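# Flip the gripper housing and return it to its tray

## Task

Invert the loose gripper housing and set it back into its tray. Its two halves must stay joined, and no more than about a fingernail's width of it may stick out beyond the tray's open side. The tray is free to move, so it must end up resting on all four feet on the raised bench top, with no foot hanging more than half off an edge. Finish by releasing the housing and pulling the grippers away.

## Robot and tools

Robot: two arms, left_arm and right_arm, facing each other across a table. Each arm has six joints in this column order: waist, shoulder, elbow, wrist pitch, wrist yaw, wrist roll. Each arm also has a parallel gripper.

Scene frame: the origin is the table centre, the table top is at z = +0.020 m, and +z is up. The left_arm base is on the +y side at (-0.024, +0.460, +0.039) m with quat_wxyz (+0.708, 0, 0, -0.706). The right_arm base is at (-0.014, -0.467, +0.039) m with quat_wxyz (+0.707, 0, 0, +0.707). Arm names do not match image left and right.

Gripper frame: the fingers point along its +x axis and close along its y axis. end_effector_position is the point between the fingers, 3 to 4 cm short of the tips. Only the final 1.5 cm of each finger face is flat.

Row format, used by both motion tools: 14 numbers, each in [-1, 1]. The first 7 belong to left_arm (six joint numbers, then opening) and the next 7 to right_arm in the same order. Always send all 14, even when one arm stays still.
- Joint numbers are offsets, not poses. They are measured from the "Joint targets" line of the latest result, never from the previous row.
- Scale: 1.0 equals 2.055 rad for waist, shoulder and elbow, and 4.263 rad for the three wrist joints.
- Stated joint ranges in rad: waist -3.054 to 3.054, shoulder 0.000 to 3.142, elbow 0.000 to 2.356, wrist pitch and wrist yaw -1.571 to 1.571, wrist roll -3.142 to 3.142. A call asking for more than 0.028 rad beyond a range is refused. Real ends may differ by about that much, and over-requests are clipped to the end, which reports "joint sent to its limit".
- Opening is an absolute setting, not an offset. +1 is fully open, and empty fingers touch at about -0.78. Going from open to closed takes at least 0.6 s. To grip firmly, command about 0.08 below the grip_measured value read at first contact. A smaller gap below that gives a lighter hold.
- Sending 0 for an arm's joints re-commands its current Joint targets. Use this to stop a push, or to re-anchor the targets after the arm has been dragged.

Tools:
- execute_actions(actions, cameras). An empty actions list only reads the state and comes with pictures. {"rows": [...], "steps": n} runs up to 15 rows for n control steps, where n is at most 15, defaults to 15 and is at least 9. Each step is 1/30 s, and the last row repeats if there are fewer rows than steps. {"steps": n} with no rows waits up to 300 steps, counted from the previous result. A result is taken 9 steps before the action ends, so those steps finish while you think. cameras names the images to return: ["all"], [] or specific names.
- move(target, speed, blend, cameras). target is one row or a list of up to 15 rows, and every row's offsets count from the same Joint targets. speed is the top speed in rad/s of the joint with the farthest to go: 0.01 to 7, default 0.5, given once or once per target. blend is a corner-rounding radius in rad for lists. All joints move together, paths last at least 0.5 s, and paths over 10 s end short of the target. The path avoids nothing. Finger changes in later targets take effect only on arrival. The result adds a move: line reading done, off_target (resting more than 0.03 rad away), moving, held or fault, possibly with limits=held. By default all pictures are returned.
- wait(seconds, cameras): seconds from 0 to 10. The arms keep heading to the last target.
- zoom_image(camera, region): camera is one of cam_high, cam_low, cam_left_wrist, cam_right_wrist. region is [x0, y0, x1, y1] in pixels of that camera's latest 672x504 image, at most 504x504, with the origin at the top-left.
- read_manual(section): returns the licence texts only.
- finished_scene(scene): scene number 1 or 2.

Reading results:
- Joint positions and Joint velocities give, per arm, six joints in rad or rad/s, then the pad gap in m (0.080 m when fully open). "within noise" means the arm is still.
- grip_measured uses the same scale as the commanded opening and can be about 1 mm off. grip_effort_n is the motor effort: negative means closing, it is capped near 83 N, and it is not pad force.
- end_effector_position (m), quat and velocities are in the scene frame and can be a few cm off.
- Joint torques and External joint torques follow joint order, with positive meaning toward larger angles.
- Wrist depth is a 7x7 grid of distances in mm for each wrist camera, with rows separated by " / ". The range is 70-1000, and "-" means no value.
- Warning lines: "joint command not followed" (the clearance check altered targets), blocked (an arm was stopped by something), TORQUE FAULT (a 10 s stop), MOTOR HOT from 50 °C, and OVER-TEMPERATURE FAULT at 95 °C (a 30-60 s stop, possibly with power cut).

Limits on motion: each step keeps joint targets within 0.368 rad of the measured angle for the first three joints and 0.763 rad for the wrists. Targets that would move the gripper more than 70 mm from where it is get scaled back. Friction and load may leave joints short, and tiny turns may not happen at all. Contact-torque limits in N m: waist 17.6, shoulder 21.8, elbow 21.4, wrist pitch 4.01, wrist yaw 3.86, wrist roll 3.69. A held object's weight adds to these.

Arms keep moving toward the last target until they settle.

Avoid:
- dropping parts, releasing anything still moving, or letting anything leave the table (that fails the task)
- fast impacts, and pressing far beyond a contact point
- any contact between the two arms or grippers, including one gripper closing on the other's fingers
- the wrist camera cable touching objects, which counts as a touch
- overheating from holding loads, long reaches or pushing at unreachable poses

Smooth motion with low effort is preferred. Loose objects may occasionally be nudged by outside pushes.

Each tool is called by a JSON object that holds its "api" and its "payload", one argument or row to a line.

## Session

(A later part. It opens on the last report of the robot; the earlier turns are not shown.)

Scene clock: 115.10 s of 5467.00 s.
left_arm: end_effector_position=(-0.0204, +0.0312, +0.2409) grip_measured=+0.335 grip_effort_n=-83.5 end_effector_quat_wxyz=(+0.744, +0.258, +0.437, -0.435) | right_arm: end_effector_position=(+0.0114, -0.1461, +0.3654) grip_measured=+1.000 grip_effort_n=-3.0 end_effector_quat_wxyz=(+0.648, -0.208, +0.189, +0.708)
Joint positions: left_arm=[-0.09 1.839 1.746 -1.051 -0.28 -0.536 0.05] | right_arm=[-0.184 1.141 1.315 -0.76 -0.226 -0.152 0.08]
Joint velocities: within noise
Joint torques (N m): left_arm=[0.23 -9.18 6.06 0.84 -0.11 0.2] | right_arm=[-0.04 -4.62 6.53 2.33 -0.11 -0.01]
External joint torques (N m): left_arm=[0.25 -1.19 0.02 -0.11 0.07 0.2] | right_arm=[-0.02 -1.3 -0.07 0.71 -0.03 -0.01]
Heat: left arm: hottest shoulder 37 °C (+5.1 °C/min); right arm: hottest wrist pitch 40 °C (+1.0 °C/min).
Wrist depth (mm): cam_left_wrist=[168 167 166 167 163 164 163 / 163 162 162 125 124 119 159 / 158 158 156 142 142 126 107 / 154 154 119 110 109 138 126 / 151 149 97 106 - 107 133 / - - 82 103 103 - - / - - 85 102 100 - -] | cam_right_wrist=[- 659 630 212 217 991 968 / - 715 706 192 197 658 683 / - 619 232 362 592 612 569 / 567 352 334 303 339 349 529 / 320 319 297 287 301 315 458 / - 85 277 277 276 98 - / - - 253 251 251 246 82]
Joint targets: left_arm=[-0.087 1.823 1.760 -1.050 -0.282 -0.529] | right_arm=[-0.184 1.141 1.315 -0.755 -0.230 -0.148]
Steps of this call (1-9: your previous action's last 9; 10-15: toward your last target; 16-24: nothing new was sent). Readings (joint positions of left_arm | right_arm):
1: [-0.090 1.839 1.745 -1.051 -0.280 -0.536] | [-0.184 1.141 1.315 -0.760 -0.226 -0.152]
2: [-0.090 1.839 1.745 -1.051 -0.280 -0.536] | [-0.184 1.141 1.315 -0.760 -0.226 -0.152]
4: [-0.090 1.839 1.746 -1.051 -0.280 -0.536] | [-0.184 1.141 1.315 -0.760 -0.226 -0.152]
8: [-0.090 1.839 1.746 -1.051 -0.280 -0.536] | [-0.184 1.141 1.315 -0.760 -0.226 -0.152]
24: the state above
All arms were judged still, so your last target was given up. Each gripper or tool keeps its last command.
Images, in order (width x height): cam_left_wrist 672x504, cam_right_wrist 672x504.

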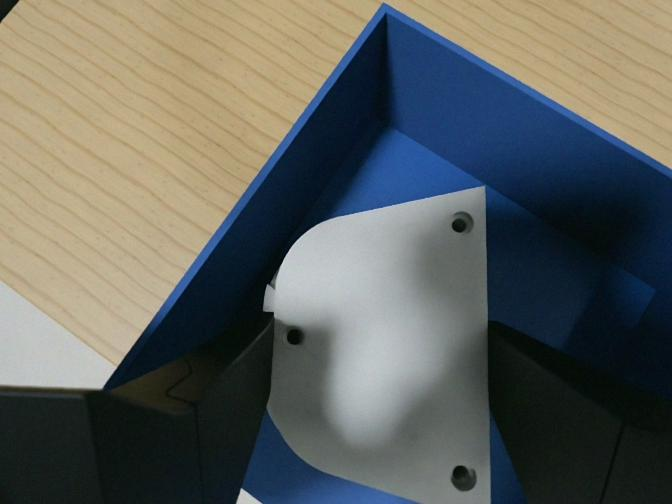

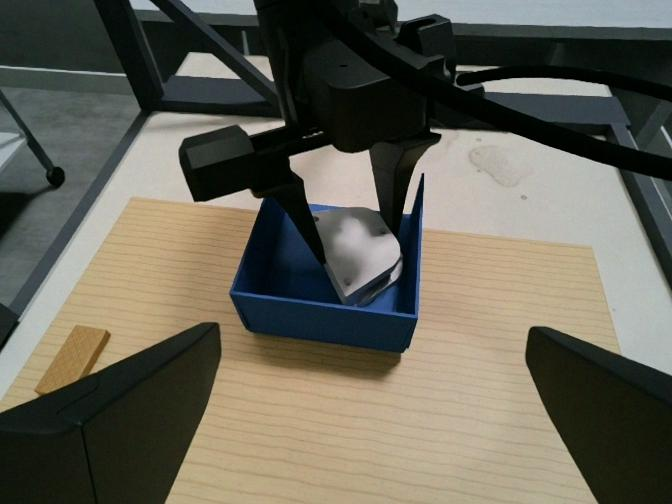

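{"api": "move", "payload": {
  "target": [
    [0,0.0227,0.0995,-0.0403,0,0,0.28,0,0,0,0,0,0,1.0],
    [0.1857,0.0244,0.0950,-0.0192,0.0655,0.1229,0.28,0,0,0,0,0,0,1.0],
    [0.1857,0.0037,-0.0214,0.0269,0.0655,0.1229,0.28,0,0,0,0,0,0,1.0]
  ],
  "speed": [0.3, 0.5, 0.3]
}}

Scene clock: 122.00 s of 5467.00 s.
left_arm: end_effector_position=(+0.1077, +0.0326, +0.2344) grip_measured=+0.335 grip_effort_n=-83.5 end_effector_quat_wxyz=(+0.694, +0.298, +0.413, -0.508) | right_arm: end_effector_position=(+0.0114, -0.1461, +0.3654) grip_measured=+1.000 grip_effort_n=-3.0 end_effector_quat_wxyz=(+0.648, -0.208, +0.189, +0.708)
Joint positions: left_arm=[0.297 1.849 1.725 -0.945 0 -0.013 0.05] | right_arm=[-0.184 1.141 1.315 -0.76 -0.226 -0.152 0.08]
Joint velocities: within noise
Joint torques (N m): left_arm=[-0.19 -9.65 3.95 1.47 0.05 0.22] | right_arm=[-0.04 -4.62 6.54 2.33 -0.11 0]
External joint torques (N m): left_arm=[-0.19 -1.51 -2.19 0.41 0.06 0.22] | right_arm=[-0.05 -1.27 -0.09 0.7 -0.02 0]
Heat: left arm: hottest shoulder 38 °C (+6.0 °C/min); right arm: hottest wrist pitch 40 °C (+1.0 °C/min).
Wrist depth (mm): cam_left_wrist=[- 312 315 156 156 156 157 / 289 305 306 152 152 152 153 / 295 297 148 147 149 148 149 / 288 288 143 109 109 144 144 / 279 279 140 106 - 140 141 / - - 82 103 103 - 138 / - - 85 132 100 - -] | cam_right_wrist=[- 659 - 813 - 222 217 / - 717 699 696 686 234 192 / - 616 616 619 235 259 273 / 569 352 333 326 332 298 516 / 320 319 296 291 300 284 454 / - 85 277 279 276 98 - / - - 253 252 250 246 82]
Joint targets: left_arm=[0.295 1.830 1.716 -0.936 -0.003 -0.005] | right_arm=[-0.184 1.141 1.315 -0.755 -0.230 -0.148]
Kept back: nothing.
move: done

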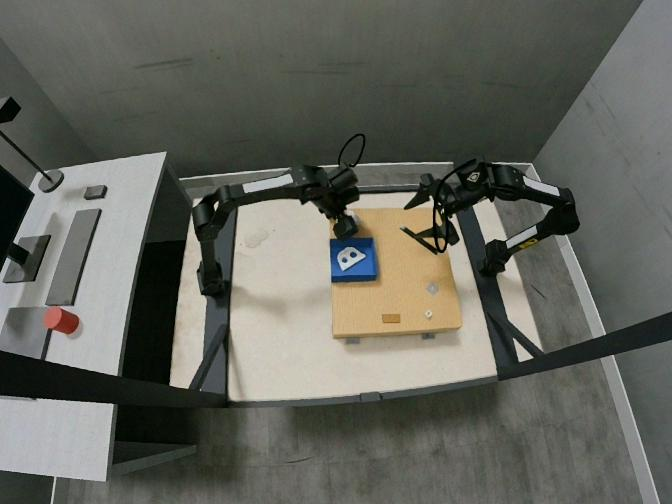

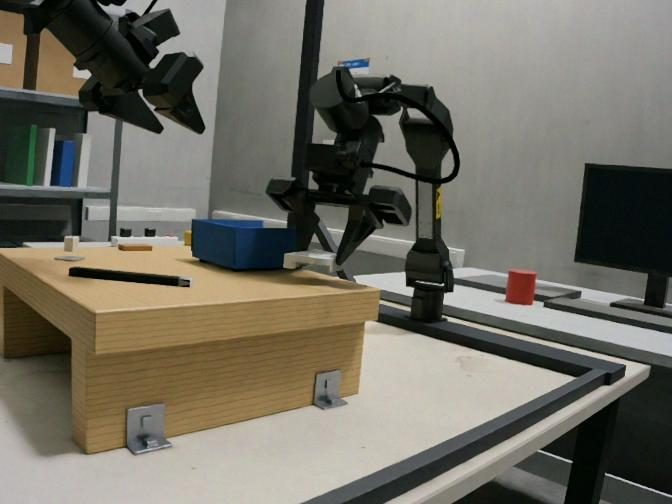

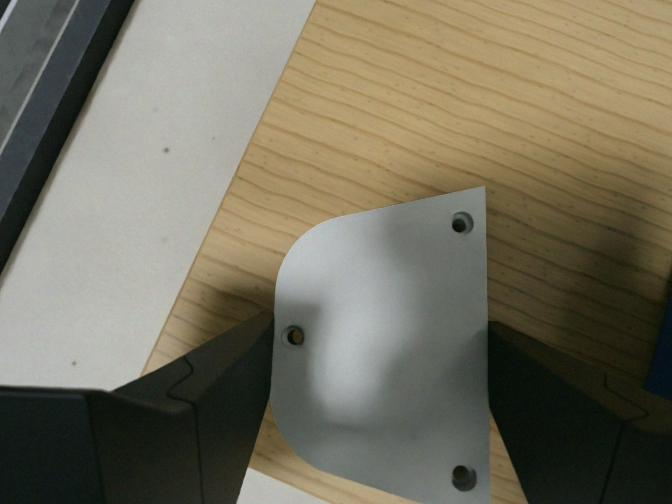

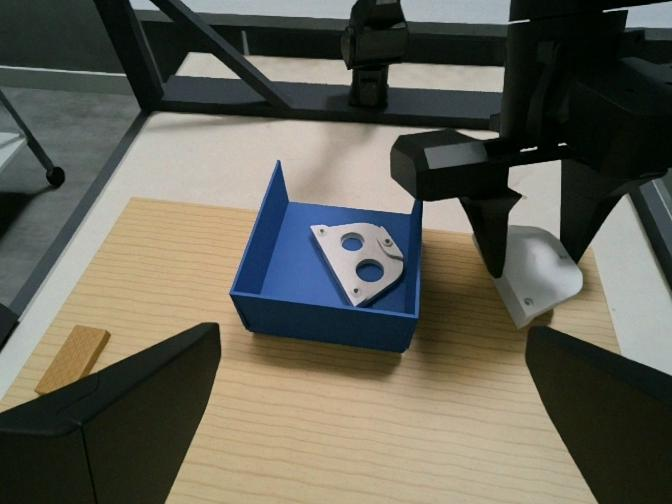

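{"api": "move", "payload": {
  "target": [0,-0.0031,-0.0350,0.0154,0,0,0.28,0,0,0,0,0,0,1.0],
  "speed": 0.12,
  "cameras": ["cam_left_wrist","cam_low"]
}}

Scene clock: 124.33 s of 5467.00 s.
left_arm: end_effector_position=(+0.1076, +0.0327, +0.2185) grip_measured=+0.335 grip_effort_n=-83.5 end_effector_quat_wxyz=(+0.695, +0.298, +0.413, -0.508) | right_arm: end_effector_position=(+0.0114, -0.1461, +0.3654) grip_measured=+1.000 grip_effort_n=-2.6 end_effector_quat_wxyz=(+0.648, -0.208, +0.189, +0.708)
Joint positions: left_arm=[0.297 1.842 1.653 -0.879 0 -0.013 0.05] | right_arm=[-0.184 1.141 1.315 -0.76 -0.226 -0.152 0.08]
Joint velocities: within noise
Joint torques (N m): left_arm=[-0.19 -9.59 4.01 1.47 0.06 0.22] | right_arm=[-0.04 -4.62 6.54 2.33 -0.11 0]
External joint torques (N m): left_arm=[-0.16 -1.35 -2.26 0.38 0.06 0.22] | right_arm=[-0.03 -1.27 -0.09 0.71 -0.03 -0.01]
Heat: left arm: hottest shoulder 39 °C (+6.1 °C/min); right arm: hottest wrist pitch 41 °C (+2.0 °C/min).
Wrist depth (mm): cam_left_wrist=[279 295 297 139 139 139 139 / 282 288 136 135 135 135 135 / 278 280 131 131 131 132 131 / 272 271 127 110 109 128 128 / 267 125 125 106 - 125 125 / - - 82 103 103 - 123 / - - 85 117 100 85 -] | cam_right_wrist=[- 658 - 817 996 229 194 / - 719 705 690 689 237 214 / - 622 619 616 249 263 205 / 566 351 333 325 331 317 516 / 320 318 296 290 302 300 456 / - 85 278 278 275 98 - / - - 252 252 251 246 82]
Joint targets: left_arm=[0.295 1.824 1.644 -0.870 -0.003 -0.005] | right_arm=[-0.184 1.141 1.315 -0.755 -0.230 -0.148]
Kept back: nothing.
move: done
Images, in order (width x height): cam_low 672x504, cam_left_wrist 672x504.

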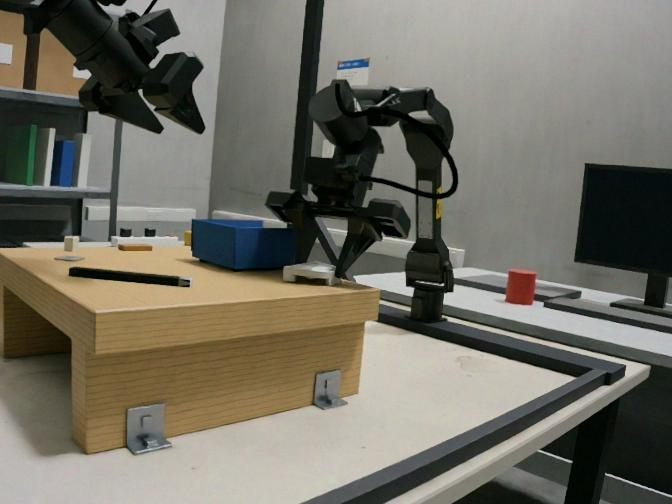

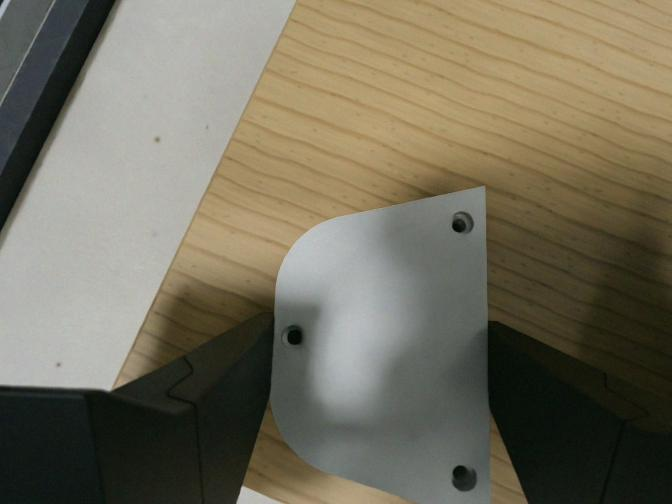

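{"api": "zoom_image", "payload": {
  "camera": "cam_low",
  "region": [270, 220, 380, 300]
}}

Scaled by 4.582 from the camera's 672x504 image, which has a finer 960x720 frame.

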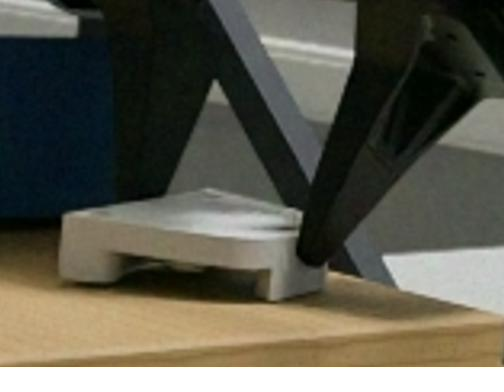

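{"api": "move", "payload": {
  "target": [
    [0,-0.0004,-0.0046,0.0020,0,0,0.28,0,0,0,0,0,0,1.0],
    [0,-0.0004,-0.0046,0.0020,0,0,0.33,0,0,0,0,0,0,1.0],
    [0,-0.0004,-0.0046,0.0020,0,0,0.62,0,0,0,0,0,0,1.0]
  ],
  "speed": 0.1,
  "cameras": ["cam_left_wrist","cam_low","cam_right_wrist"]
}}

Scene clock: 126.90 s of 5467.00 s.
left_arm: end_effector_position=(+0.1076, +0.0328, +0.2172) grip_measured=+0.616 grip_effort_n=12.8 end_effector_quat_wxyz=(+0.695, +0.297, +0.412, -0.509) | right_arm: end_effector_position=(+0.0114, -0.1461, +0.3654) grip_measured=+1.000 grip_effort_n=-2.6 end_effector_quat_wxyz=(+0.648, -0.208, +0.189, +0.708)
Joint positions: left_arm=[0.297 1.84 1.644 -0.87 0 -0.013 0.063] | right_arm=[-0.184 1.141 1.315 -0.76 -0.226 -0.152 0.08]
Joint velocities: within noise
Joint torques (N m): left_arm=[-0.19 -9.38 3.98 1.44 0.05 0.22] | right_arm=[-0.04 -4.61 6.54 2.33 -0.11 0]
External joint torques (N m): left_arm=[-0.23 -1.4 -2.13 0.38 0.06 0.22] | right_arm=[-0.04 -1.21 -0.12 0.7 -0.03 -0.01]
Heat: left arm: hottest shoulder 39 °C (+6.0 °C/min); right arm: hottest wrist pitch 41 °C (+2.0 °C/min).
Wrist depth (mm): cam_left_wrist=[280 295 296 137 138 138 138 / 282 289 135 133 133 134 134 / 276 279 129 129 130 131 130 / 270 273 126 110 108 127 127 / 264 124 123 106 - 123 124 / - - 89 103 104 - - / - - 116 116 101 116 -] | cam_right_wrist=[- 649 - 812 952 228 193 / - 720 700 688 687 237 216 / - 621 612 619 251 264 206 / 567 353 333 327 327 317 516 / 320 319 295 290 302 303 454 / - 85 278 277 277 98 - / - - 251 252 251 245 82]
Joint targets: left_arm=[0.295 1.823 1.635 -0.861 -0.003 -0.005] | right_arm=[-0.184 1.141 1.315 -0.755 -0.230 -0.148]
Kept back: nothing.
move: done
Images, in order (width x height): cam_low 672x504, cam_left_wrist 672x504, cam_right_wrist 672x504.

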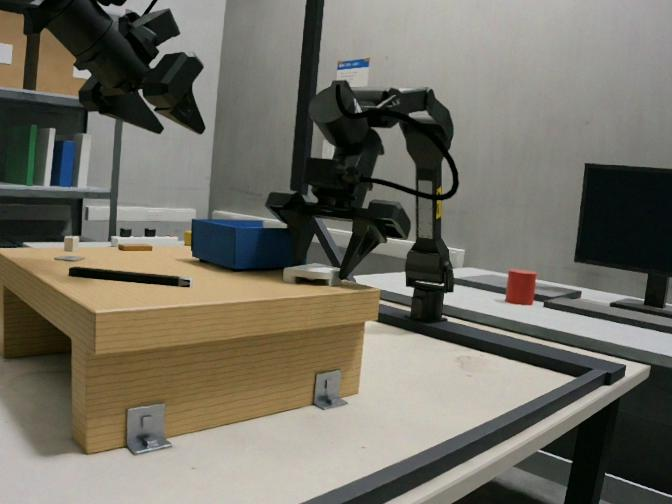

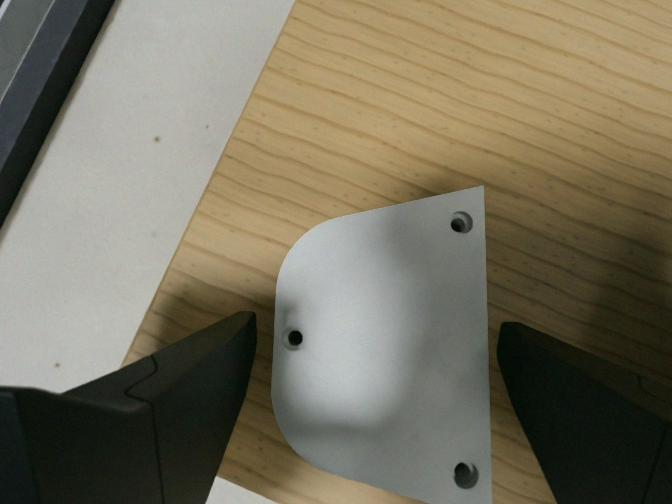

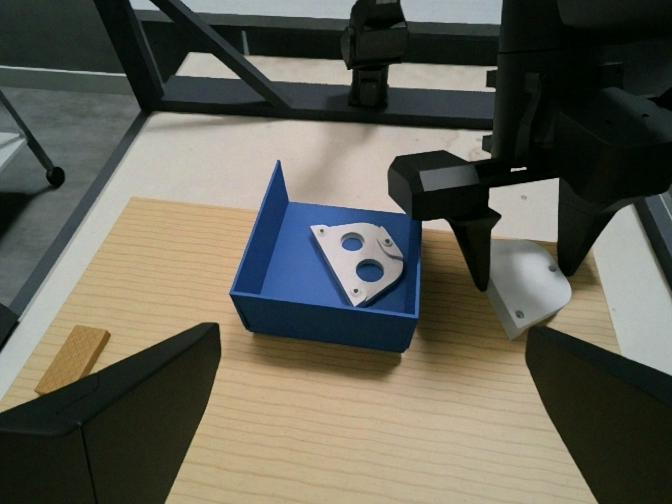

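{"api": "move", "payload": {
  "target": [
    [0,0.0244,0.1558,-0.0636,0,0,0.62,0,0,0,0,0,0,1.0],
    [-0.1857,0.0227,0.1603,-0.0847,-0.0655,-0.1230,0.62,0,0,0,0,0,0,1.0]
  ],
  "speed": [0.4, 0.5],
  "cameras": ["cam_left_wrist","cam_right_wrist"]
}}

Scene clock: 130.70 s of 5467.00 s.
left_arm: end_effector_position=(-0.0211, +0.0338, +0.2830) grip_measured=+0.616 grip_effort_n=12.8 end_effector_quat_wxyz=(+0.742, +0.258, +0.436, -0.439) | right_arm: end_effector_position=(+0.0114, -0.1461, +0.3654) grip_measured=+1.000 grip_effort_n=-3.0 end_effector_quat_wxyz=(+0.648, -0.208, +0.189, +0.708)
Joint positions: left_arm=[-0.09 1.865 1.95 -1.223 -0.273 -0.528 0.063] | right_arm=[-0.184 1.141 1.315 -0.76 -0.226 -0.152 0.08]
Joint velocities: within noise
Joint torques (N m): left_arm=[0.19 -6.87 5.95 0.84 -0.31 -0.11] | right_arm=[-0.04 -4.62 6.53 2.33 -0.11 0]
External joint torques (N m): left_arm=[0.18 1.11 0.09 -0.14 -0.13 -0.11] | right_arm=[-0.02 -1.24 -0.15 0.68 -0.03 -0.01]
Heat: left arm: hottest shoulder 39 °C (+5.0 °C/min); right arm: hottest wrist pitch 41 °C (+1.0 °C/min).
Wrist depth (mm): cam_left_wrist=[373 214 215 214 212 213 212 / 208 192 208 207 207 206 204 / 185 186 201 176 170 198 199 / 196 181 195 182 182 172 161 / 335 192 143 171 175 176 156 / - - 89 167 171 - - / - - 314 168 167 136 -] | cam_right_wrist=[- 645 614 166 223 989 986 / - 680 210 687 274 686 - / - 615 602 612 595 609 609 / 572 351 334 325 337 347 526 / 319 319 295 291 303 301 460 / - 85 277 278 276 98 - / - - 251 251 251 246 82]
Joint targets: left_arm=[-0.087 1.870 1.965 -1.222 -0.282 -0.530] | right_arm=[-0.184 1.141 1.315 -0.755 -0.230 -0.148]
Kept back: nothing.
move: done
Images, in order (width x height): cam_left_wrist 672x504, cam_right_wrist 672x504.

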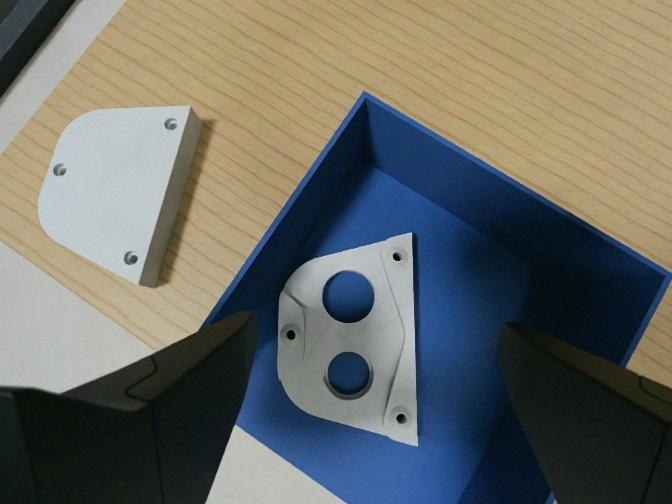

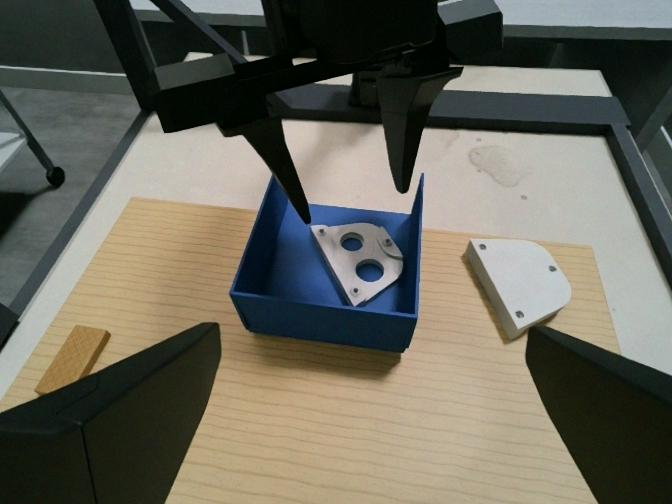

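{"api": "zoom_image", "payload": {
  "camera": "cam_left_wrist",
  "region": [250, 210, 450, 460]
}}

{"api": "zoom_image", "payload": {
  "camera": "cam_left_wrist",
  "region": [20, 80, 230, 310]
}}

Scaled by 2.016 from the camera's 672x504 image, which has a finer 960x720 frame.

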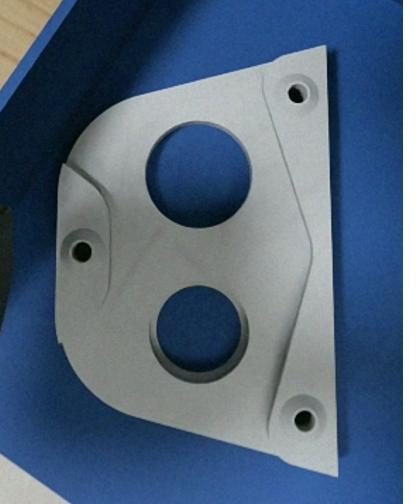

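Scaled by 2.191 from the camera's 672x504 image, which has a finer 960x720 frame.

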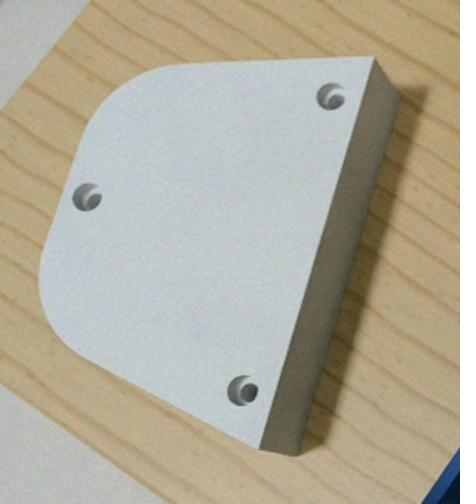

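{"api": "move", "payload": {
  "target": [-0.0129,-0.0637,-0.1397,0.0350,-0.0027,-0.0059,0.495,0,0,0,0,0,0,1.0],
  "speed": 0.3,
  "cameras": ["cam_left_wrist","cam_right_wrist"]
}}

Scene clock: 137.50 s of 5467.00 s.
left_arm: end_effector_position=(-0.0261, +0.0548, +0.2512) grip_measured=+0.499 grip_effort_n=-22.1 end_effector_quat_wxyz=(+0.743, +0.260, +0.438, -0.435) | right_arm: end_effector_position=(+0.0114, -0.1461, +0.3654) grip_measured=+1.000 grip_effort_n=-2.6 end_effector_quat_wxyz=(+0.648, -0.208, +0.189, +0.708)
Joint positions: left_arm=[-0.111 1.755 1.686 -1.082 -0.286 -0.554 0.057] | right_arm=[-0.184 1.141 1.315 -0.76 -0.226 -0.152 0.08]
Joint velocities: within noise
Joint torques (N m): left_arm=[-0.2 -8.63 3.73 1.31 -0.32 -0.1] | right_arm=[-0.04 -4.62 6.54 2.33 -0.11 -0.01]
External joint torques (N m): left_arm=[-0.18 -1.32 -2.27 0.36 -0.14 -0.11] | right_arm=[-0.05 -1.24 -0.12 0.7 -0.02 -0.01]
Heat: left arm: hottest shoulder 39 °C (+5.0 °C/min); right arm: hottest wrist pitch 41 °C (+1.0 °C/min).
Wrist depth (mm): cam_left_wrist=[162 161 179 178 133 123 176 / 157 157 174 133 157 135 119 / 168 167 130 148 152 153 140 / 310 166 131 146 148 150 148 / 305 108 146 141 140 146 131 / - - 84 143 141 - - / - - 285 284 139 - -] | cam_right_wrist=[- 653 818 199 201 948 943 / - 720 249 306 669 669 669 / - 620 601 595 618 608 608 / 565 351 333 325 339 347 533 / 320 318 297 290 301 303 458 / - 85 278 276 277 98 - / - - 251 250 251 246 82]
Joint targets: left_arm=[-0.114 1.739 1.677 -1.073 -0.294 -0.555] | right_arm=[-0.184 1.141 1.315 -0.755 -0.230 -0.148]
Kept back: nothing.
move: done
Images, in order (width x height): cam_left_wrist 672x504, cam_right_wrist 672x504.

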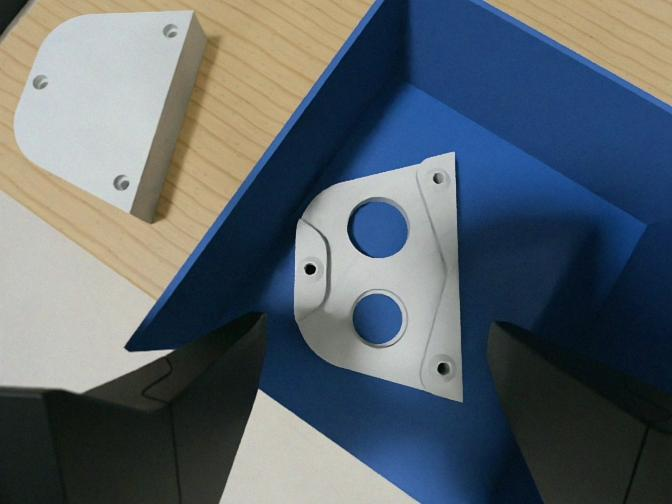

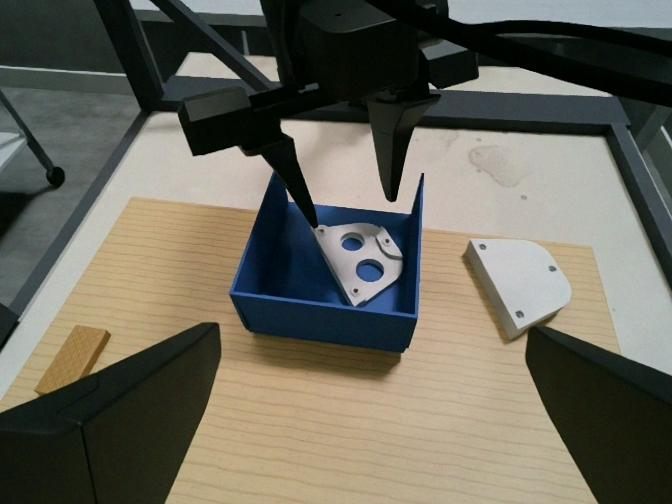

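{"api": "move", "payload": {
  "target": [0.0048,0.0104,-0.0216,0.0160,0.0010,0.0022,0.495,0,0,0,0,0,0,1.0],
  "speed": 0.12,
  "cameras": ["cam_left_wrist","cam_right_wrist"]
}}

Scene clock: 141.60 s of 5467.00 s.
left_arm: end_effector_position=(-0.0249, +0.0487, +0.2424) grip_measured=+0.499 grip_effort_n=-22.1 end_effector_quat_wxyz=(+0.746, +0.250, +0.434, -0.439) | right_arm: end_effector_position=(+0.0114, -0.1461, +0.3654) grip_measured=+1.000 grip_effort_n=-2.6 end_effector_quat_wxyz=(+0.648, -0.208, +0.189, +0.708)
Joint positions: left_arm=[-0.107 1.755 1.642 -1.014 -0.286 -0.553 0.057] | right_arm=[-0.184 1.141 1.315 -0.76 -0.226 -0.152 0.08]
Joint velocities: within noise
Joint torques (N m): left_arm=[0.23 -6.36 3.89 1.33 -0.18 0.2] | right_arm=[-0.05 -4.61 6.53 2.33 -0.11 -0.01]
External joint torques (N m): left_arm=[0.22 1.11 -2.22 0.35 0.01 0.2] | right_arm=[-0.04 -1.27 -0.06 0.72 -0.03 -0.01]
Heat: left arm: hottest shoulder 39 °C (+5.0 °C/min); right arm: hottest wrist pitch 41 °C (+1.0 °C/min).
Wrist depth (mm): cam_left_wrist=[152 153 171 132 125 172 170 / - 152 166 132 149 125 112 / 143 158 112 145 139 144 128 / 155 154 130 140 135 141 141 / 295 103 128 132 131 138 131 / - - 82 132 132 - - / - - 131 130 129 86 -] | cam_right_wrist=[- 653 638 206 209 951 947 / - 720 263 258 283 665 769 / - 618 311 618 588 608 603 / 566 352 334 326 340 348 530 / 320 320 297 289 302 303 458 / - 85 277 278 276 98 - / - - 252 251 251 247 82]
Joint targets: left_arm=[-0.104 1.760 1.633 -1.005 -0.289 -0.545] | right_arm=[-0.184 1.141 1.315 -0.755 -0.230 -0.148]
Kept back: nothing.
move: done
Images, in order (width x height): cam_left_wrist 672x504, cam_right_wrist 672x504.

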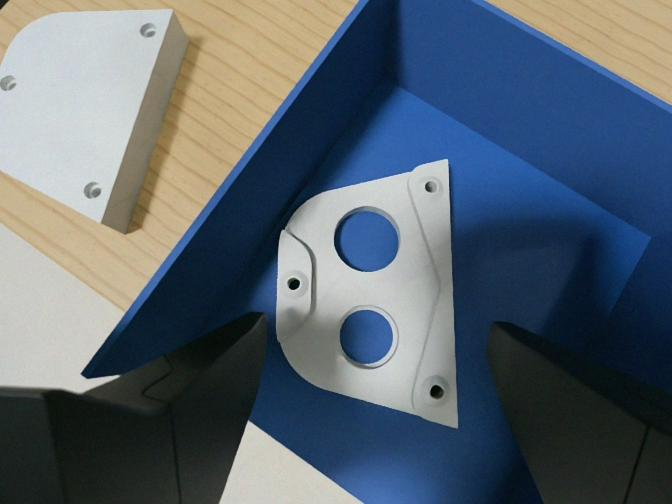

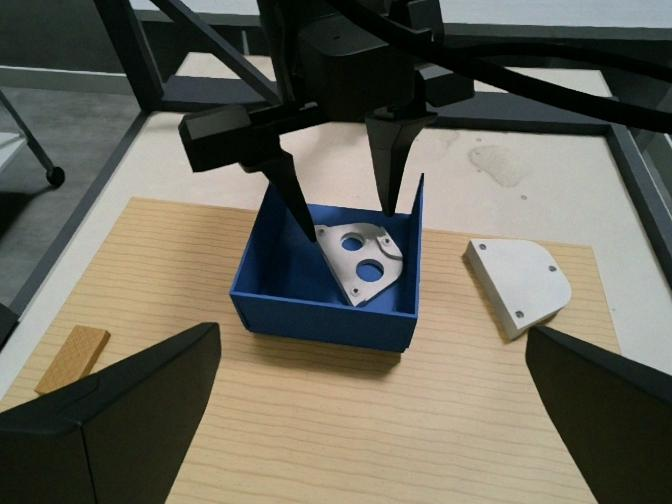

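{"api": "move", "payload": {
  "target": [0.0026,0.0042,-0.0243,0.0141,0.0005,0.0012,0.495,0,0,0,0,0,0,1.0],
  "speed": 0.1,
  "cameras": ["cam_left_wrist","cam_right_wrist"]
}}

Scene clock: 145.07 s of 5467.00 s.
left_arm: end_effector_position=(-0.0220, +0.0449, +0.2293) grip_measured=+0.499 grip_effort_n=-21.6 end_effector_quat_wxyz=(+0.748, +0.247, +0.433, -0.439) | right_arm: end_effector_position=(+0.0114, -0.1461, +0.3654) grip_measured=+1.000 grip_effort_n=-2.6 end_effector_quat_wxyz=(+0.648, -0.208, +0.189, +0.708)
Joint positions: left_arm=[-0.099 1.76 1.592 -0.953 -0.286 -0.548 0.057] | right_arm=[-0.184 1.141 1.315 -0.76 -0.226 -0.152 0.08]
Joint velocities: within noise
Joint torques (N m): left_arm=[0.01 -6.02 3.83 1.31 -0.11 0.2] | right_arm=[-0.05 -4.62 6.54 2.33 -0.11 0]
External joint torques (N m): left_arm=[0.06 1.49 -2.28 0.34 0.07 0.2] | right_arm=[-0.05 -1.27 -0.09 0.7 -0.02 -0.01]
Heat: left arm: hottest shoulder 39 °C (+5.1 °C/min); right arm: hottest wrist pitch 41 °C (+1.0 °C/min).
Wrist depth (mm): cam_left_wrist=[- 139 157 96 121 - 156 / 133 142 151 107 136 121 102 / - 146 - 131 131 131 123 / 141 142 114 127 120 128 128 / - 91 114 117 119 125 124 / - - 83 115 114 - - / - - 84 119 116 86 -] | cam_right_wrist=[- 657 803 234 962 998 970 / - 714 700 217 219 240 684 / - 612 255 614 590 604 575 / 567 352 333 326 339 346 529 / 320 319 297 287 301 302 458 / - 85 278 277 277 98 - / - - 252 251 251 246 82]
Joint targets: left_arm=[-0.099 1.769 1.583 -0.945 -0.287 -0.540] | right_arm=[-0.184 1.141 1.315 -0.755 -0.230 -0.148]
Kept back: nothing.
move: done
Images, in order (width x height): cam_left_wrist 672x504, cam_right_wrist 672x504.

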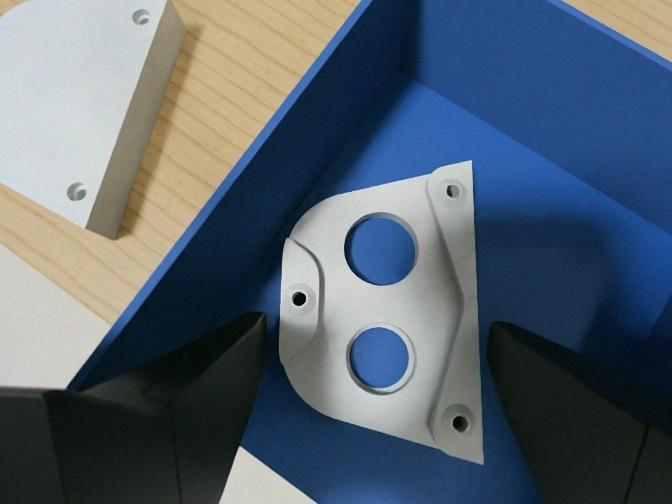

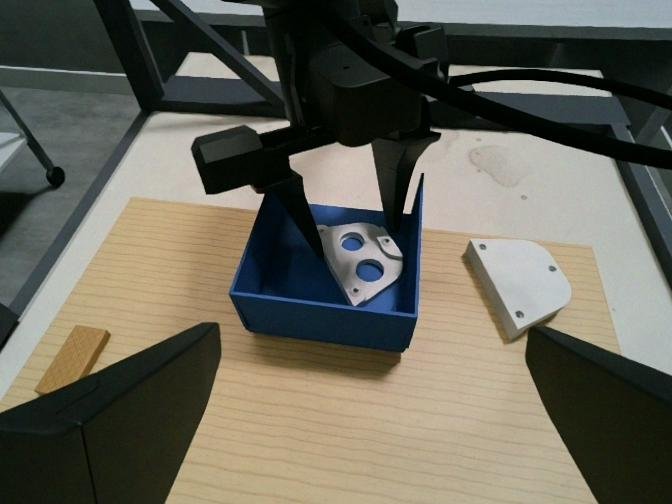

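{"api": "execute_actions", "payload": {
  "actions": [
    {"rows": [[0,0,0,0,0,0,0.488,0,0,0,0,0,0,1],[0,0,0,0,0,0,0.48,0,0,0,0,0,0,1],[0,0,0,0,0,0,0.472,0,0,0,0,0,0,1],[0,0,0,0,0,0,0.464,0,0,0,0,0,0,1],[0,0,0,0,0,0,0.456,0,0,0,0,0,0,1],[0,0,0,0,0,0,0.448,0,0,0,0,0,0,1],[0,0,0,0,0,0,0.44,0,0,0,0,0,0,1],[0,0,0,0,0,0,0.432,0,0,0,0,0,0,1],[0,0,0,0,0,0,0.424,0,0,0,0,0,0,1],[0,0,0,0,0,0,0.416,0,0,0,0,0,0,1],[0,0,0,0,0,0,0.408,0,0,0,0,0,0,1],[0,0,0,0,0,0,0.40,0,0,0,0,0,0,1],[0,0,0,0,0,0,0.393,0,0,0,0,0,0,1],[0,0,0,0,0,0,0.386,0,0,0,0,0,0,1],[0,0,0,0,0,0,0.38,0,0,0,0,0,0,1]], "steps": 15}
  ]
}}

{"api": "execute_actions", "payload": {
  "actions": [
    {"rows": [[0,0,0,0,0,0,0.374,0,0,0,0,0,0,1],[0,0,0,0,0,0,0.368,0,0,0,0,0,0,1],[0,0,0,0,0,0,0.363,0,0,0,0,0,0,1],[0,0,0,0,0,0,0.358,0,0,0,0,0,0,1],[0,0,0,0,0,0,0.353,0,0,0,0,0,0,1],[0,0,0,0,0,0,0.348,0,0,0,0,0,0,1],[0,0,0,0,0,0,0.343,0,0,0,0,0,0,1],[0,0,0,0,0,0,0.338,0,0,0,0,0,0,1],[0,0,0,0,0,0,0.333,0,0,0,0,0,0,1],[0,0,0,0,0,0,0.328,0,0,0,0,0,0,1],[0,0,0,0,0,0,0.323,0,0,0,0,0,0,1],[0,0,0,0,0,0,0.318,0,0,0,0,0,0,1],[0,0,0,0,0,0,0.31,0,0,0,0,0,0,1],[0,0,0,0,0,0,0.30,0,0,0,0,0,0,1],[0,0,0,0,0,0,0.29,0,0,0,0,0,0,1]], "steps": 15}
  ]
}}

{"api": "wait", "payload": {
  "seconds": 0.5,
  "cameras": ["cam_left_wrist", "cam_right_wrist"]
}}

Scene clock: 146.77 s of 5467.00 s.
left_arm: end_effector_position=(-0.0220, +0.0449, +0.2293) grip_measured=+0.469 grip_effort_n=-22.1 end_effector_quat_wxyz=(+0.748, +0.247, +0.433, -0.439) end_effector_velocity=(+0.002, +0.003, -0.003) end_effector_angular_velocity=(+0.013, -0.018, +0.013) | right_arm: end_effector_position=(+0.0114, -0.1461, +0.3654) grip_measured=+1.000 grip_effort_n=-2.6 end_effector_quat_wxyz=(+0.648, -0.208, +0.189, +0.708)
Joint positions: left_arm=[-0.099 1.76 1.592 -0.953 -0.286 -0.548 0.056] | right_arm=[-0.184 1.141 1.315 -0.76 -0.226 -0.152 0.08]
Joint velocities: left_arm=[-0.002 0.002 -0.007 -0.007 -0.022 -0.007 -0.01] | right_arm=[within noise]
Joint torques (N m): left_arm=[0.02 -6 3.97 1.31 -0.11 0.2] | right_arm=[-0.04 -4.62 6.54 2.33 -0.11 -0.01]
External joint torques (N m): left_arm=[0.01 1.5 -2.15 0.33 0.07 0.2] | right_arm=[-0.02 -1.25 -0.04 0.74 -0.03 -0.01]
Heat: left arm: hottest shoulder 39 °C (+5.0 °C/min); right arm: hottest wrist pitch 41 °C (+1.0 °C/min).
Wrist depth (mm): cam_left_wrist=[- 139 157 97 120 - 157 / 133 142 152 110 136 122 102 / - 145 - 132 132 131 123 / 141 141 114 127 120 128 128 / - 89 113 118 119 125 124 / - - 82 115 114 - - / - - 83 118 116 85 -] | cam_right_wrist=[- 664 812 233 958 993 983 / - 724 704 217 219 239 679 / - 616 249 598 598 610 571 / 567 353 334 325 337 347 529 / 321 318 297 292 301 302 459 / - 85 277 277 276 98 - / - - 252 251 251 246 82]
Joint targets: left_arm=[-0.099 1.769 1.583 -0.945 -0.287 -0.540] | right_arm=[-0.184 1.141 1.315 -0.755 -0.230 -0.148]
Steps of this call (1-45: nothing new was sent; 46-51: this action's first 6). Readings (joint positions of left_arm | right_arm):
46: [-0.099 1.760 1.592 -0.953 -0.286 -0.548] | [-0.184 1.141 1.315 -0.760 -0.226 -0.152]
47: [-0.099 1.760 1.592 -0.953 -0.286 -0.548] | [-0.184 1.141 1.315 -0.760 -0.226 -0.152]
49: [-0.099 1.760 1.592 -0.953 -0.286 -0.548] | [-0.184 1.141 1.315 -0.760 -0.226 -0.152]
51: the state above

Scene clock: 147.27 s of 5467.00 s.
left_arm: end_effector_position=(-0.0220, +0.0449, +0.2288) grip_measured=+0.365 grip_effort_n=-29.5 end_effector_quat_wxyz=(+0.748, +0.247, +0.433, -0.439) end_effector_velocity=(+0.000, -0.001, -0.001) end_effector_angular_velocity=(-0.001, -0.010, -0.006) | right_arm: end_effector_position=(+0.0114, -0.1461, +0.3654) grip_measured=+1.000 grip_effort_n=-2.6 end_effector_quat_wxyz=(+0.648, -0.208, +0.189, +0.708)
Joint positions: left_arm=[-0.099 1.76 1.592 -0.953 -0.286 -0.548 0.051] | right_arm=[-0.184 1.141 1.315 -0.76 -0.226 -0.152 0.08]
Joint velocities: left_arm=[-0.002 0.002 -0.002 0.007 -0.007 0.007 -0.007] | right_arm=[within noise]
Joint torques (N m): left_arm=[0.01 -6.07 3.88 1.31 -0.11 0.2] | right_arm=[-0.04 -4.63 6.54 2.33 -0.11 0]
External joint torques (N m): left_arm=[0.07 1.47 -2.26 0.32 0.07 0.19] | right_arm=[-0.02 -1.25 -0.12 0.69 -0.02 -0.01]
Heat: left arm: hottest shoulder 39 °C (+5.1 °C/min); right arm: hottest wrist pitch 41 °C (+1.0 °C/min).
Wrist depth (mm): cam_left_wrist=[- 139 156 97 120 - 155 / 132 144 152 105 135 121 102 / - 145 - 131 130 132 123 / 141 141 115 127 120 127 127 / - 91 112 118 118 124 123 / - - 82 114 113 - - / - - 84 118 116 86 -] | cam_right_wrist=[- 662 648 234 964 988 980 / - 712 709 217 219 660 679 / - 620 250 596 595 608 570 / 570 352 335 325 334 348 529 / 320 318 296 290 301 303 458 / - 85 278 278 276 98 - / - - 252 251 252 247 82]
Joint targets: left_arm=[-0.099 1.769 1.583 -0.945 -0.287 -0.540] | right_arm=[-0.184 1.141 1.315 -0.755 -0.230 -0.148]
Steps of this call (1-9: your previous action's last 9; 10-15: this action's first 6). Readings (joint positions of left_arm | right_arm):
10: [-0.099 1.760 1.592 -0.953 -0.286 -0.548] | [-0.184 1.141 1.315 -0.760 -0.226 -0.152]
11: [-0.099 1.760 1.592 -0.953 -0.286 -0.548] | [-0.184 1.141 1.315 -0.760 -0.226 -0.152]
13: [-0.099 1.760 1.592 -0.953 -0.286 -0.548] | [-0.184 1.141 1.315 -0.760 -0.226 -0.152]
15: the state above

Scene clock: 148.07 s of 5467.00 s.
left_arm: end_effector_position=(-0.0220, +0.0449, +0.2288) grip_measured=+0.305 grip_effort_n=-70.0 end_effector_quat_wxyz=(+0.748, +0.247, +0.433, -0.439) | right_arm: end_effector_position=(+0.0114, -0.1461, +0.3654) grip_measured=+1.000 grip_effort_n=-2.6 end_effector_quat_wxyz=(+0.648, -0.208, +0.189, +0.708)
Joint positions: left_arm=[-0.099 1.76 1.592 -0.953 -0.286 -0.548 0.049] | right_arm=[-0.184 1.141 1.315 -0.76 -0.226 -0.152 0.08]
Joint velocities: within noise
Joint torques (N m): left_arm=[0.01 -6.07 3.89 1.31 -0.11 0.2] | right_arm=[-0.04 -4.63 6.54 2.33 -0.11 -0.01]
External joint torques (N m): left_arm=[0.02 1.44 -2.22 0.33 0.07 0.19] | right_arm=[-0.06 -1.18 -0.12 0.71 -0.02 -0.01]
Heat: left arm: hottest shoulder 39 °C (+4.1 °C/min); right arm: hottest wrist pitch 41 °C (+1.0 °C/min).
Wrist depth (mm): cam_left_wrist=[- 139 156 97 120 - 156 / 132 141 151 105 135 122 102 / - 145 - 131 131 131 123 / 141 141 115 127 120 128 128 / - 91 113 118 119 125 124 / - - 86 115 114 - - / - - 81 118 116 84 -] | cam_right_wrist=[- 656 811 233 974 996 972 / - 721 700 217 219 660 682 / - 616 251 596 597 610 575 / 562 351 333 327 333 346 526 / 320 319 297 291 302 302 456 / - 85 276 277 275 98 - / - - 252 250 250 246 82]
Joint targets: left_arm=[-0.099 1.769 1.583 -0.945 -0.287 -0.540] | right_arm=[-0.184 1.141 1.315 -0.755 -0.230 -0.148]
Steps of this call (1-9: your previous action's last 9; 10-15: toward your last target; 16-24: nothing new was sent). Readings (joint positions of left_arm | right_arm):
1: [-0.099 1.760 1.592 -0.953 -0.286 -0.548] | [-0.184 1.141 1.315 -0.760 -0.226 -0.152]
2: [-0.099 1.760 1.592 -0.953 -0.286 -0.548] | [-0.184 1.141 1.315 -0.760 -0.226 -0.152]
4: [-0.099 1.760 1.592 -0.953 -0.286 -0.548] | [-0.184 1.141 1.315 -0.760 -0.226 -0.152]
8: [-0.099 1.760 1.592 -0.953 -0.286 -0.548] | [-0.184 1.141 1.315 -0.760 -0.226 -0.152]
24: the state above
All arms were judged still, so your last target was given up. Each gripper or tool keeps its last command.
Images, in order (width x height): cam_left_wrist 672x504, cam_right_wrist 672x504.

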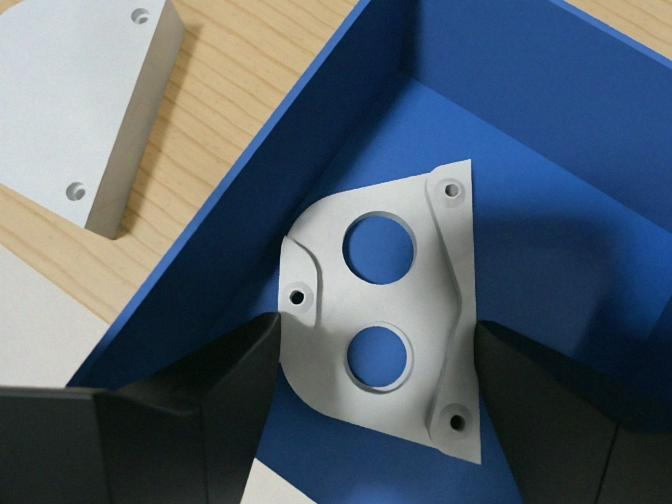

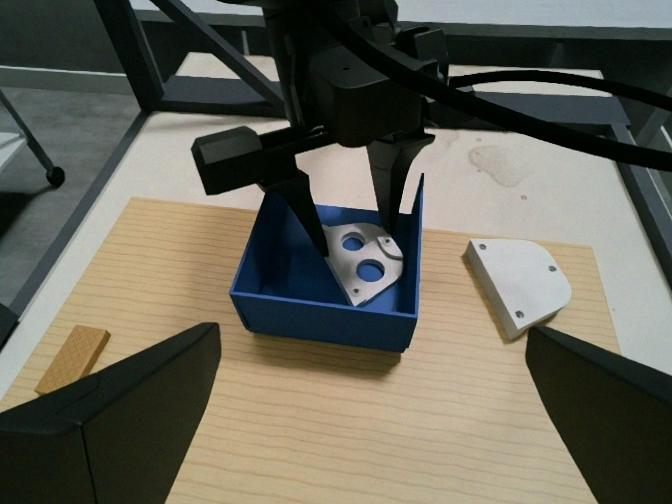

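{"api": "move", "payload": {
  "target": [
    [0,0,0,0,0,0,0.24,0,0,0,0,0,0,1.0],
    [0.0005,0.0053,0.0585,-0.0254,0,0,0.24,0,0,0,0,0,0,1.0],
    [0.0597,-0.1055,-0.0724,0.0026,0.0783,0.1457,0.24,0,0,0,0,0,0,1.0]
  ],
  "speed": [0.1, 0.15, 0.3]
}}

Scene clock: 158.17 s of 5467.00 s.
left_arm: end_effector_position=(-0.0219, +0.0858, +0.2446) grip_measured=+0.276 grip_effort_n=-83.5 end_effector_quat_wxyz=(+0.590, +0.370, +0.349, -0.627) | right_arm: end_effector_position=(+0.0114, -0.1461, +0.3654) grip_measured=+1.000 grip_effort_n=-3.0 end_effector_quat_wxyz=(+0.648, -0.208, +0.189, +0.708)
Joint positions: left_arm=[0.022 1.567 1.443 -0.944 0.043 0.073 0.047] | right_arm=[-0.184 1.141 1.315 -0.76 -0.226 -0.152 0.08]
Joint velocities: within noise
Joint torques (N m): left_arm=[0.23 -7.35 3.98 1.48 0.08 0.22] | right_arm=[-0.04 -4.62 6.53 2.33 -0.11 -0.01]
External joint torques (N m): left_arm=[0.27 -1.14 -2.28 0.38 0.06 0.22] | right_arm=[-0.05 -1.19 -0.16 0.69 -0.02 -0.01]
Heat: left arm: hottest shoulder 39 °C (+3.0 °C/min); right arm: hottest wrist pitch 41 °C (+1.0 °C/min).
Wrist depth (mm): cam_left_wrist=[172 170 156 157 157 144 173 / 167 165 153 153 153 152 168 / 162 115 148 149 126 148 162 / 156 115 145 144 120 145 158 / 154 107 135 119 118 140 154 / - - 78 115 113 - 289 / - - 279 282 282 83 -] | cam_right_wrist=[- 657 612 218 262 972 981 / - 721 703 678 295 671 771 / - 617 616 349 615 610 607 / 568 351 333 326 340 348 528 / 320 319 296 290 300 303 458 / - 85 277 278 276 98 - / - - 251 251 250 245 82]
Joint targets: left_arm=[0.024 1.552 1.434 -0.934 0.047 0.081] | right_arm=[-0.184 1.141 1.315 -0.755 -0.230 -0.148]
Kept back: nothing.
move: done

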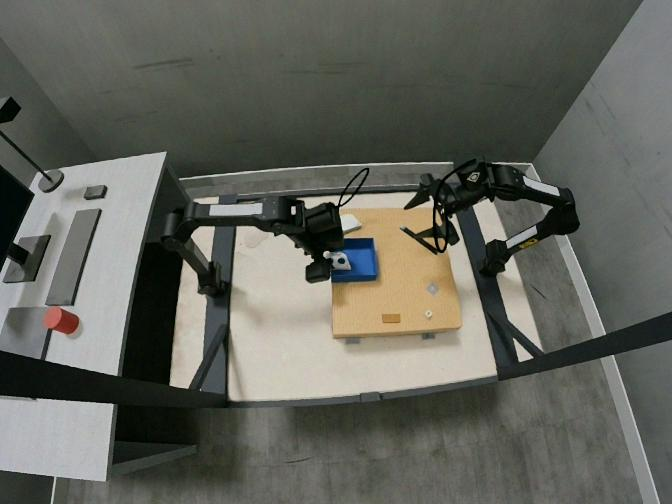

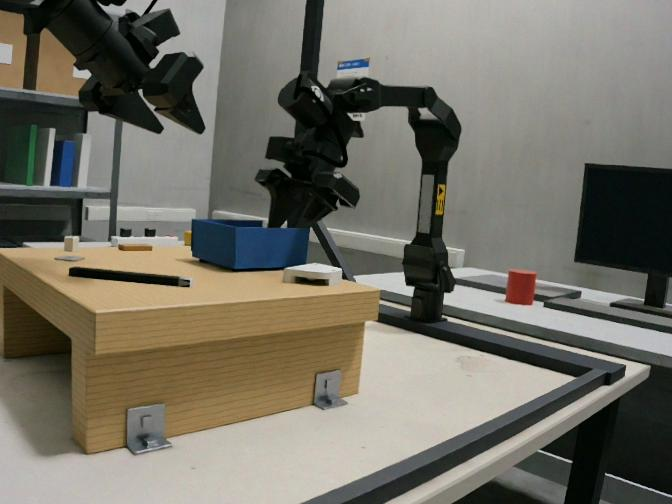

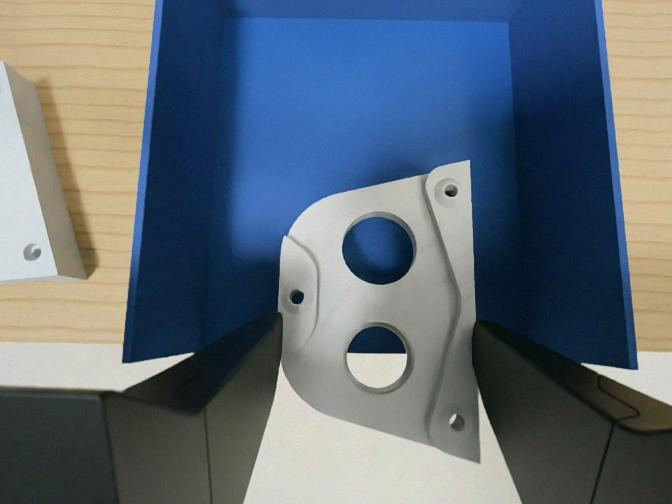

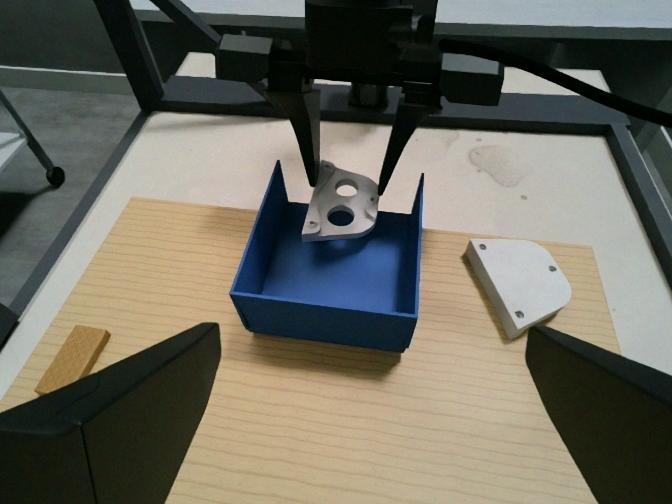

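{"api": "move", "payload": {
  "target": [0,-0.0026,-0.0367,0.0164,0,0,0.24,0,0,0,0,0,0,1.0],
  "speed": 0.12,
  "cameras": ["cam_left_wrist","cam_right_wrist"]
}}

Scene clock: 161.93 s of 5467.00 s.
left_arm: end_effector_position=(-0.0219, +0.0857, +0.2274) grip_measured=+0.276 grip_effort_n=-83.5 end_effector_quat_wxyz=(+0.590, +0.369, +0.349, -0.628) | right_arm: end_effector_position=(+0.0114, -0.1461, +0.3654) grip_measured=+1.000 grip_effort_n=-2.6 end_effector_quat_wxyz=(+0.648, -0.208, +0.189, +0.708)
Joint positions: left_arm=[0.022 1.561 1.367 -0.873 0.043 0.073 0.047] | right_arm=[-0.184 1.141 1.315 -0.76 -0.226 -0.152 0.08]
Joint velocities: within noise
Joint torques (N m): left_arm=[0.23 -7.27 3.97 1.48 0.09 0.21] | right_arm=[-0.03 -4.62 6.53 2.33 -0.11 -0.01]
External joint torques (N m): left_arm=[0.27 -1.15 -2.2 0.42 0.06 0.21] | right_arm=[-0.03 -1.25 -0.1 0.71 -0.02 -0.01]
Heat: left arm: hottest shoulder 39 °C (+3.0 °C/min); right arm: hottest wrist pitch 41 °C (+1.0 °C/min).
Wrist depth (mm): cam_left_wrist=[- 97 140 139 139 138 113 / - 98 135 135 136 135 89 / - 98 131 131 131 131 89 / - 98 127 127 120 127 105 / - 98 115 118 118 124 96 / - - 78 115 113 - - / - - 262 265 263 83 -] | cam_right_wrist=[- 663 - 232 950 992 975 / - 721 682 317 300 666 - / - 617 613 601 609 614 593 / 567 352 335 331 337 347 528 / 319 318 297 291 302 303 457 / - 85 276 277 276 98 - / - - 252 250 251 246 82]
Joint targets: left_arm=[0.024 1.547 1.359 -0.864 0.047 0.081] | right_arm=[-0.184 1.141 1.315 -0.755 -0.230 -0.148]
Kept back: nothing.
move: done
Images, in order (width x height): cam_left_wrist 672x504, cam_right_wrist 672x504.

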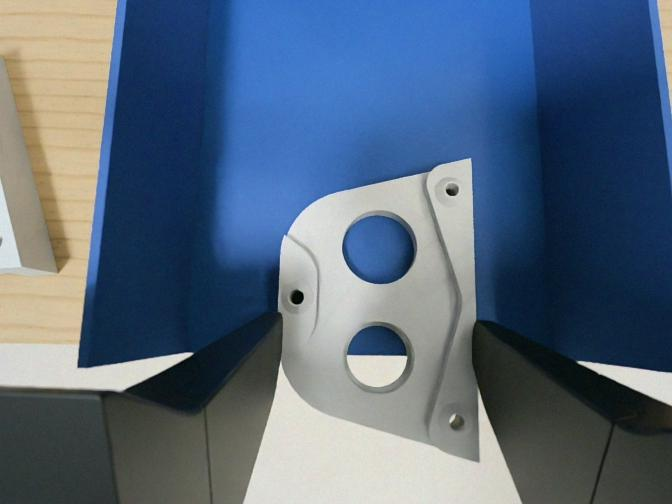

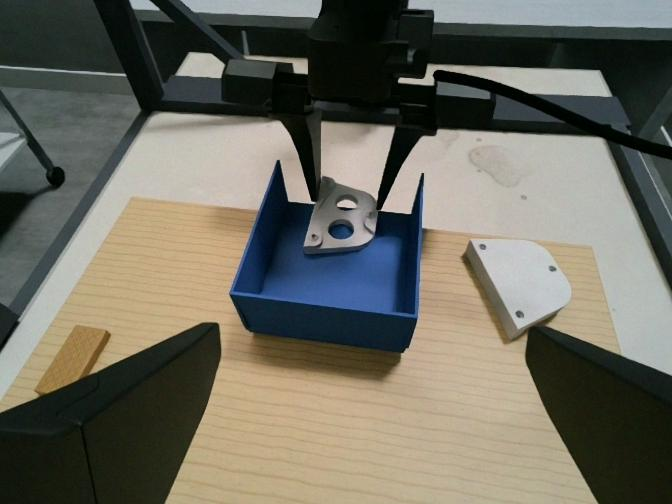

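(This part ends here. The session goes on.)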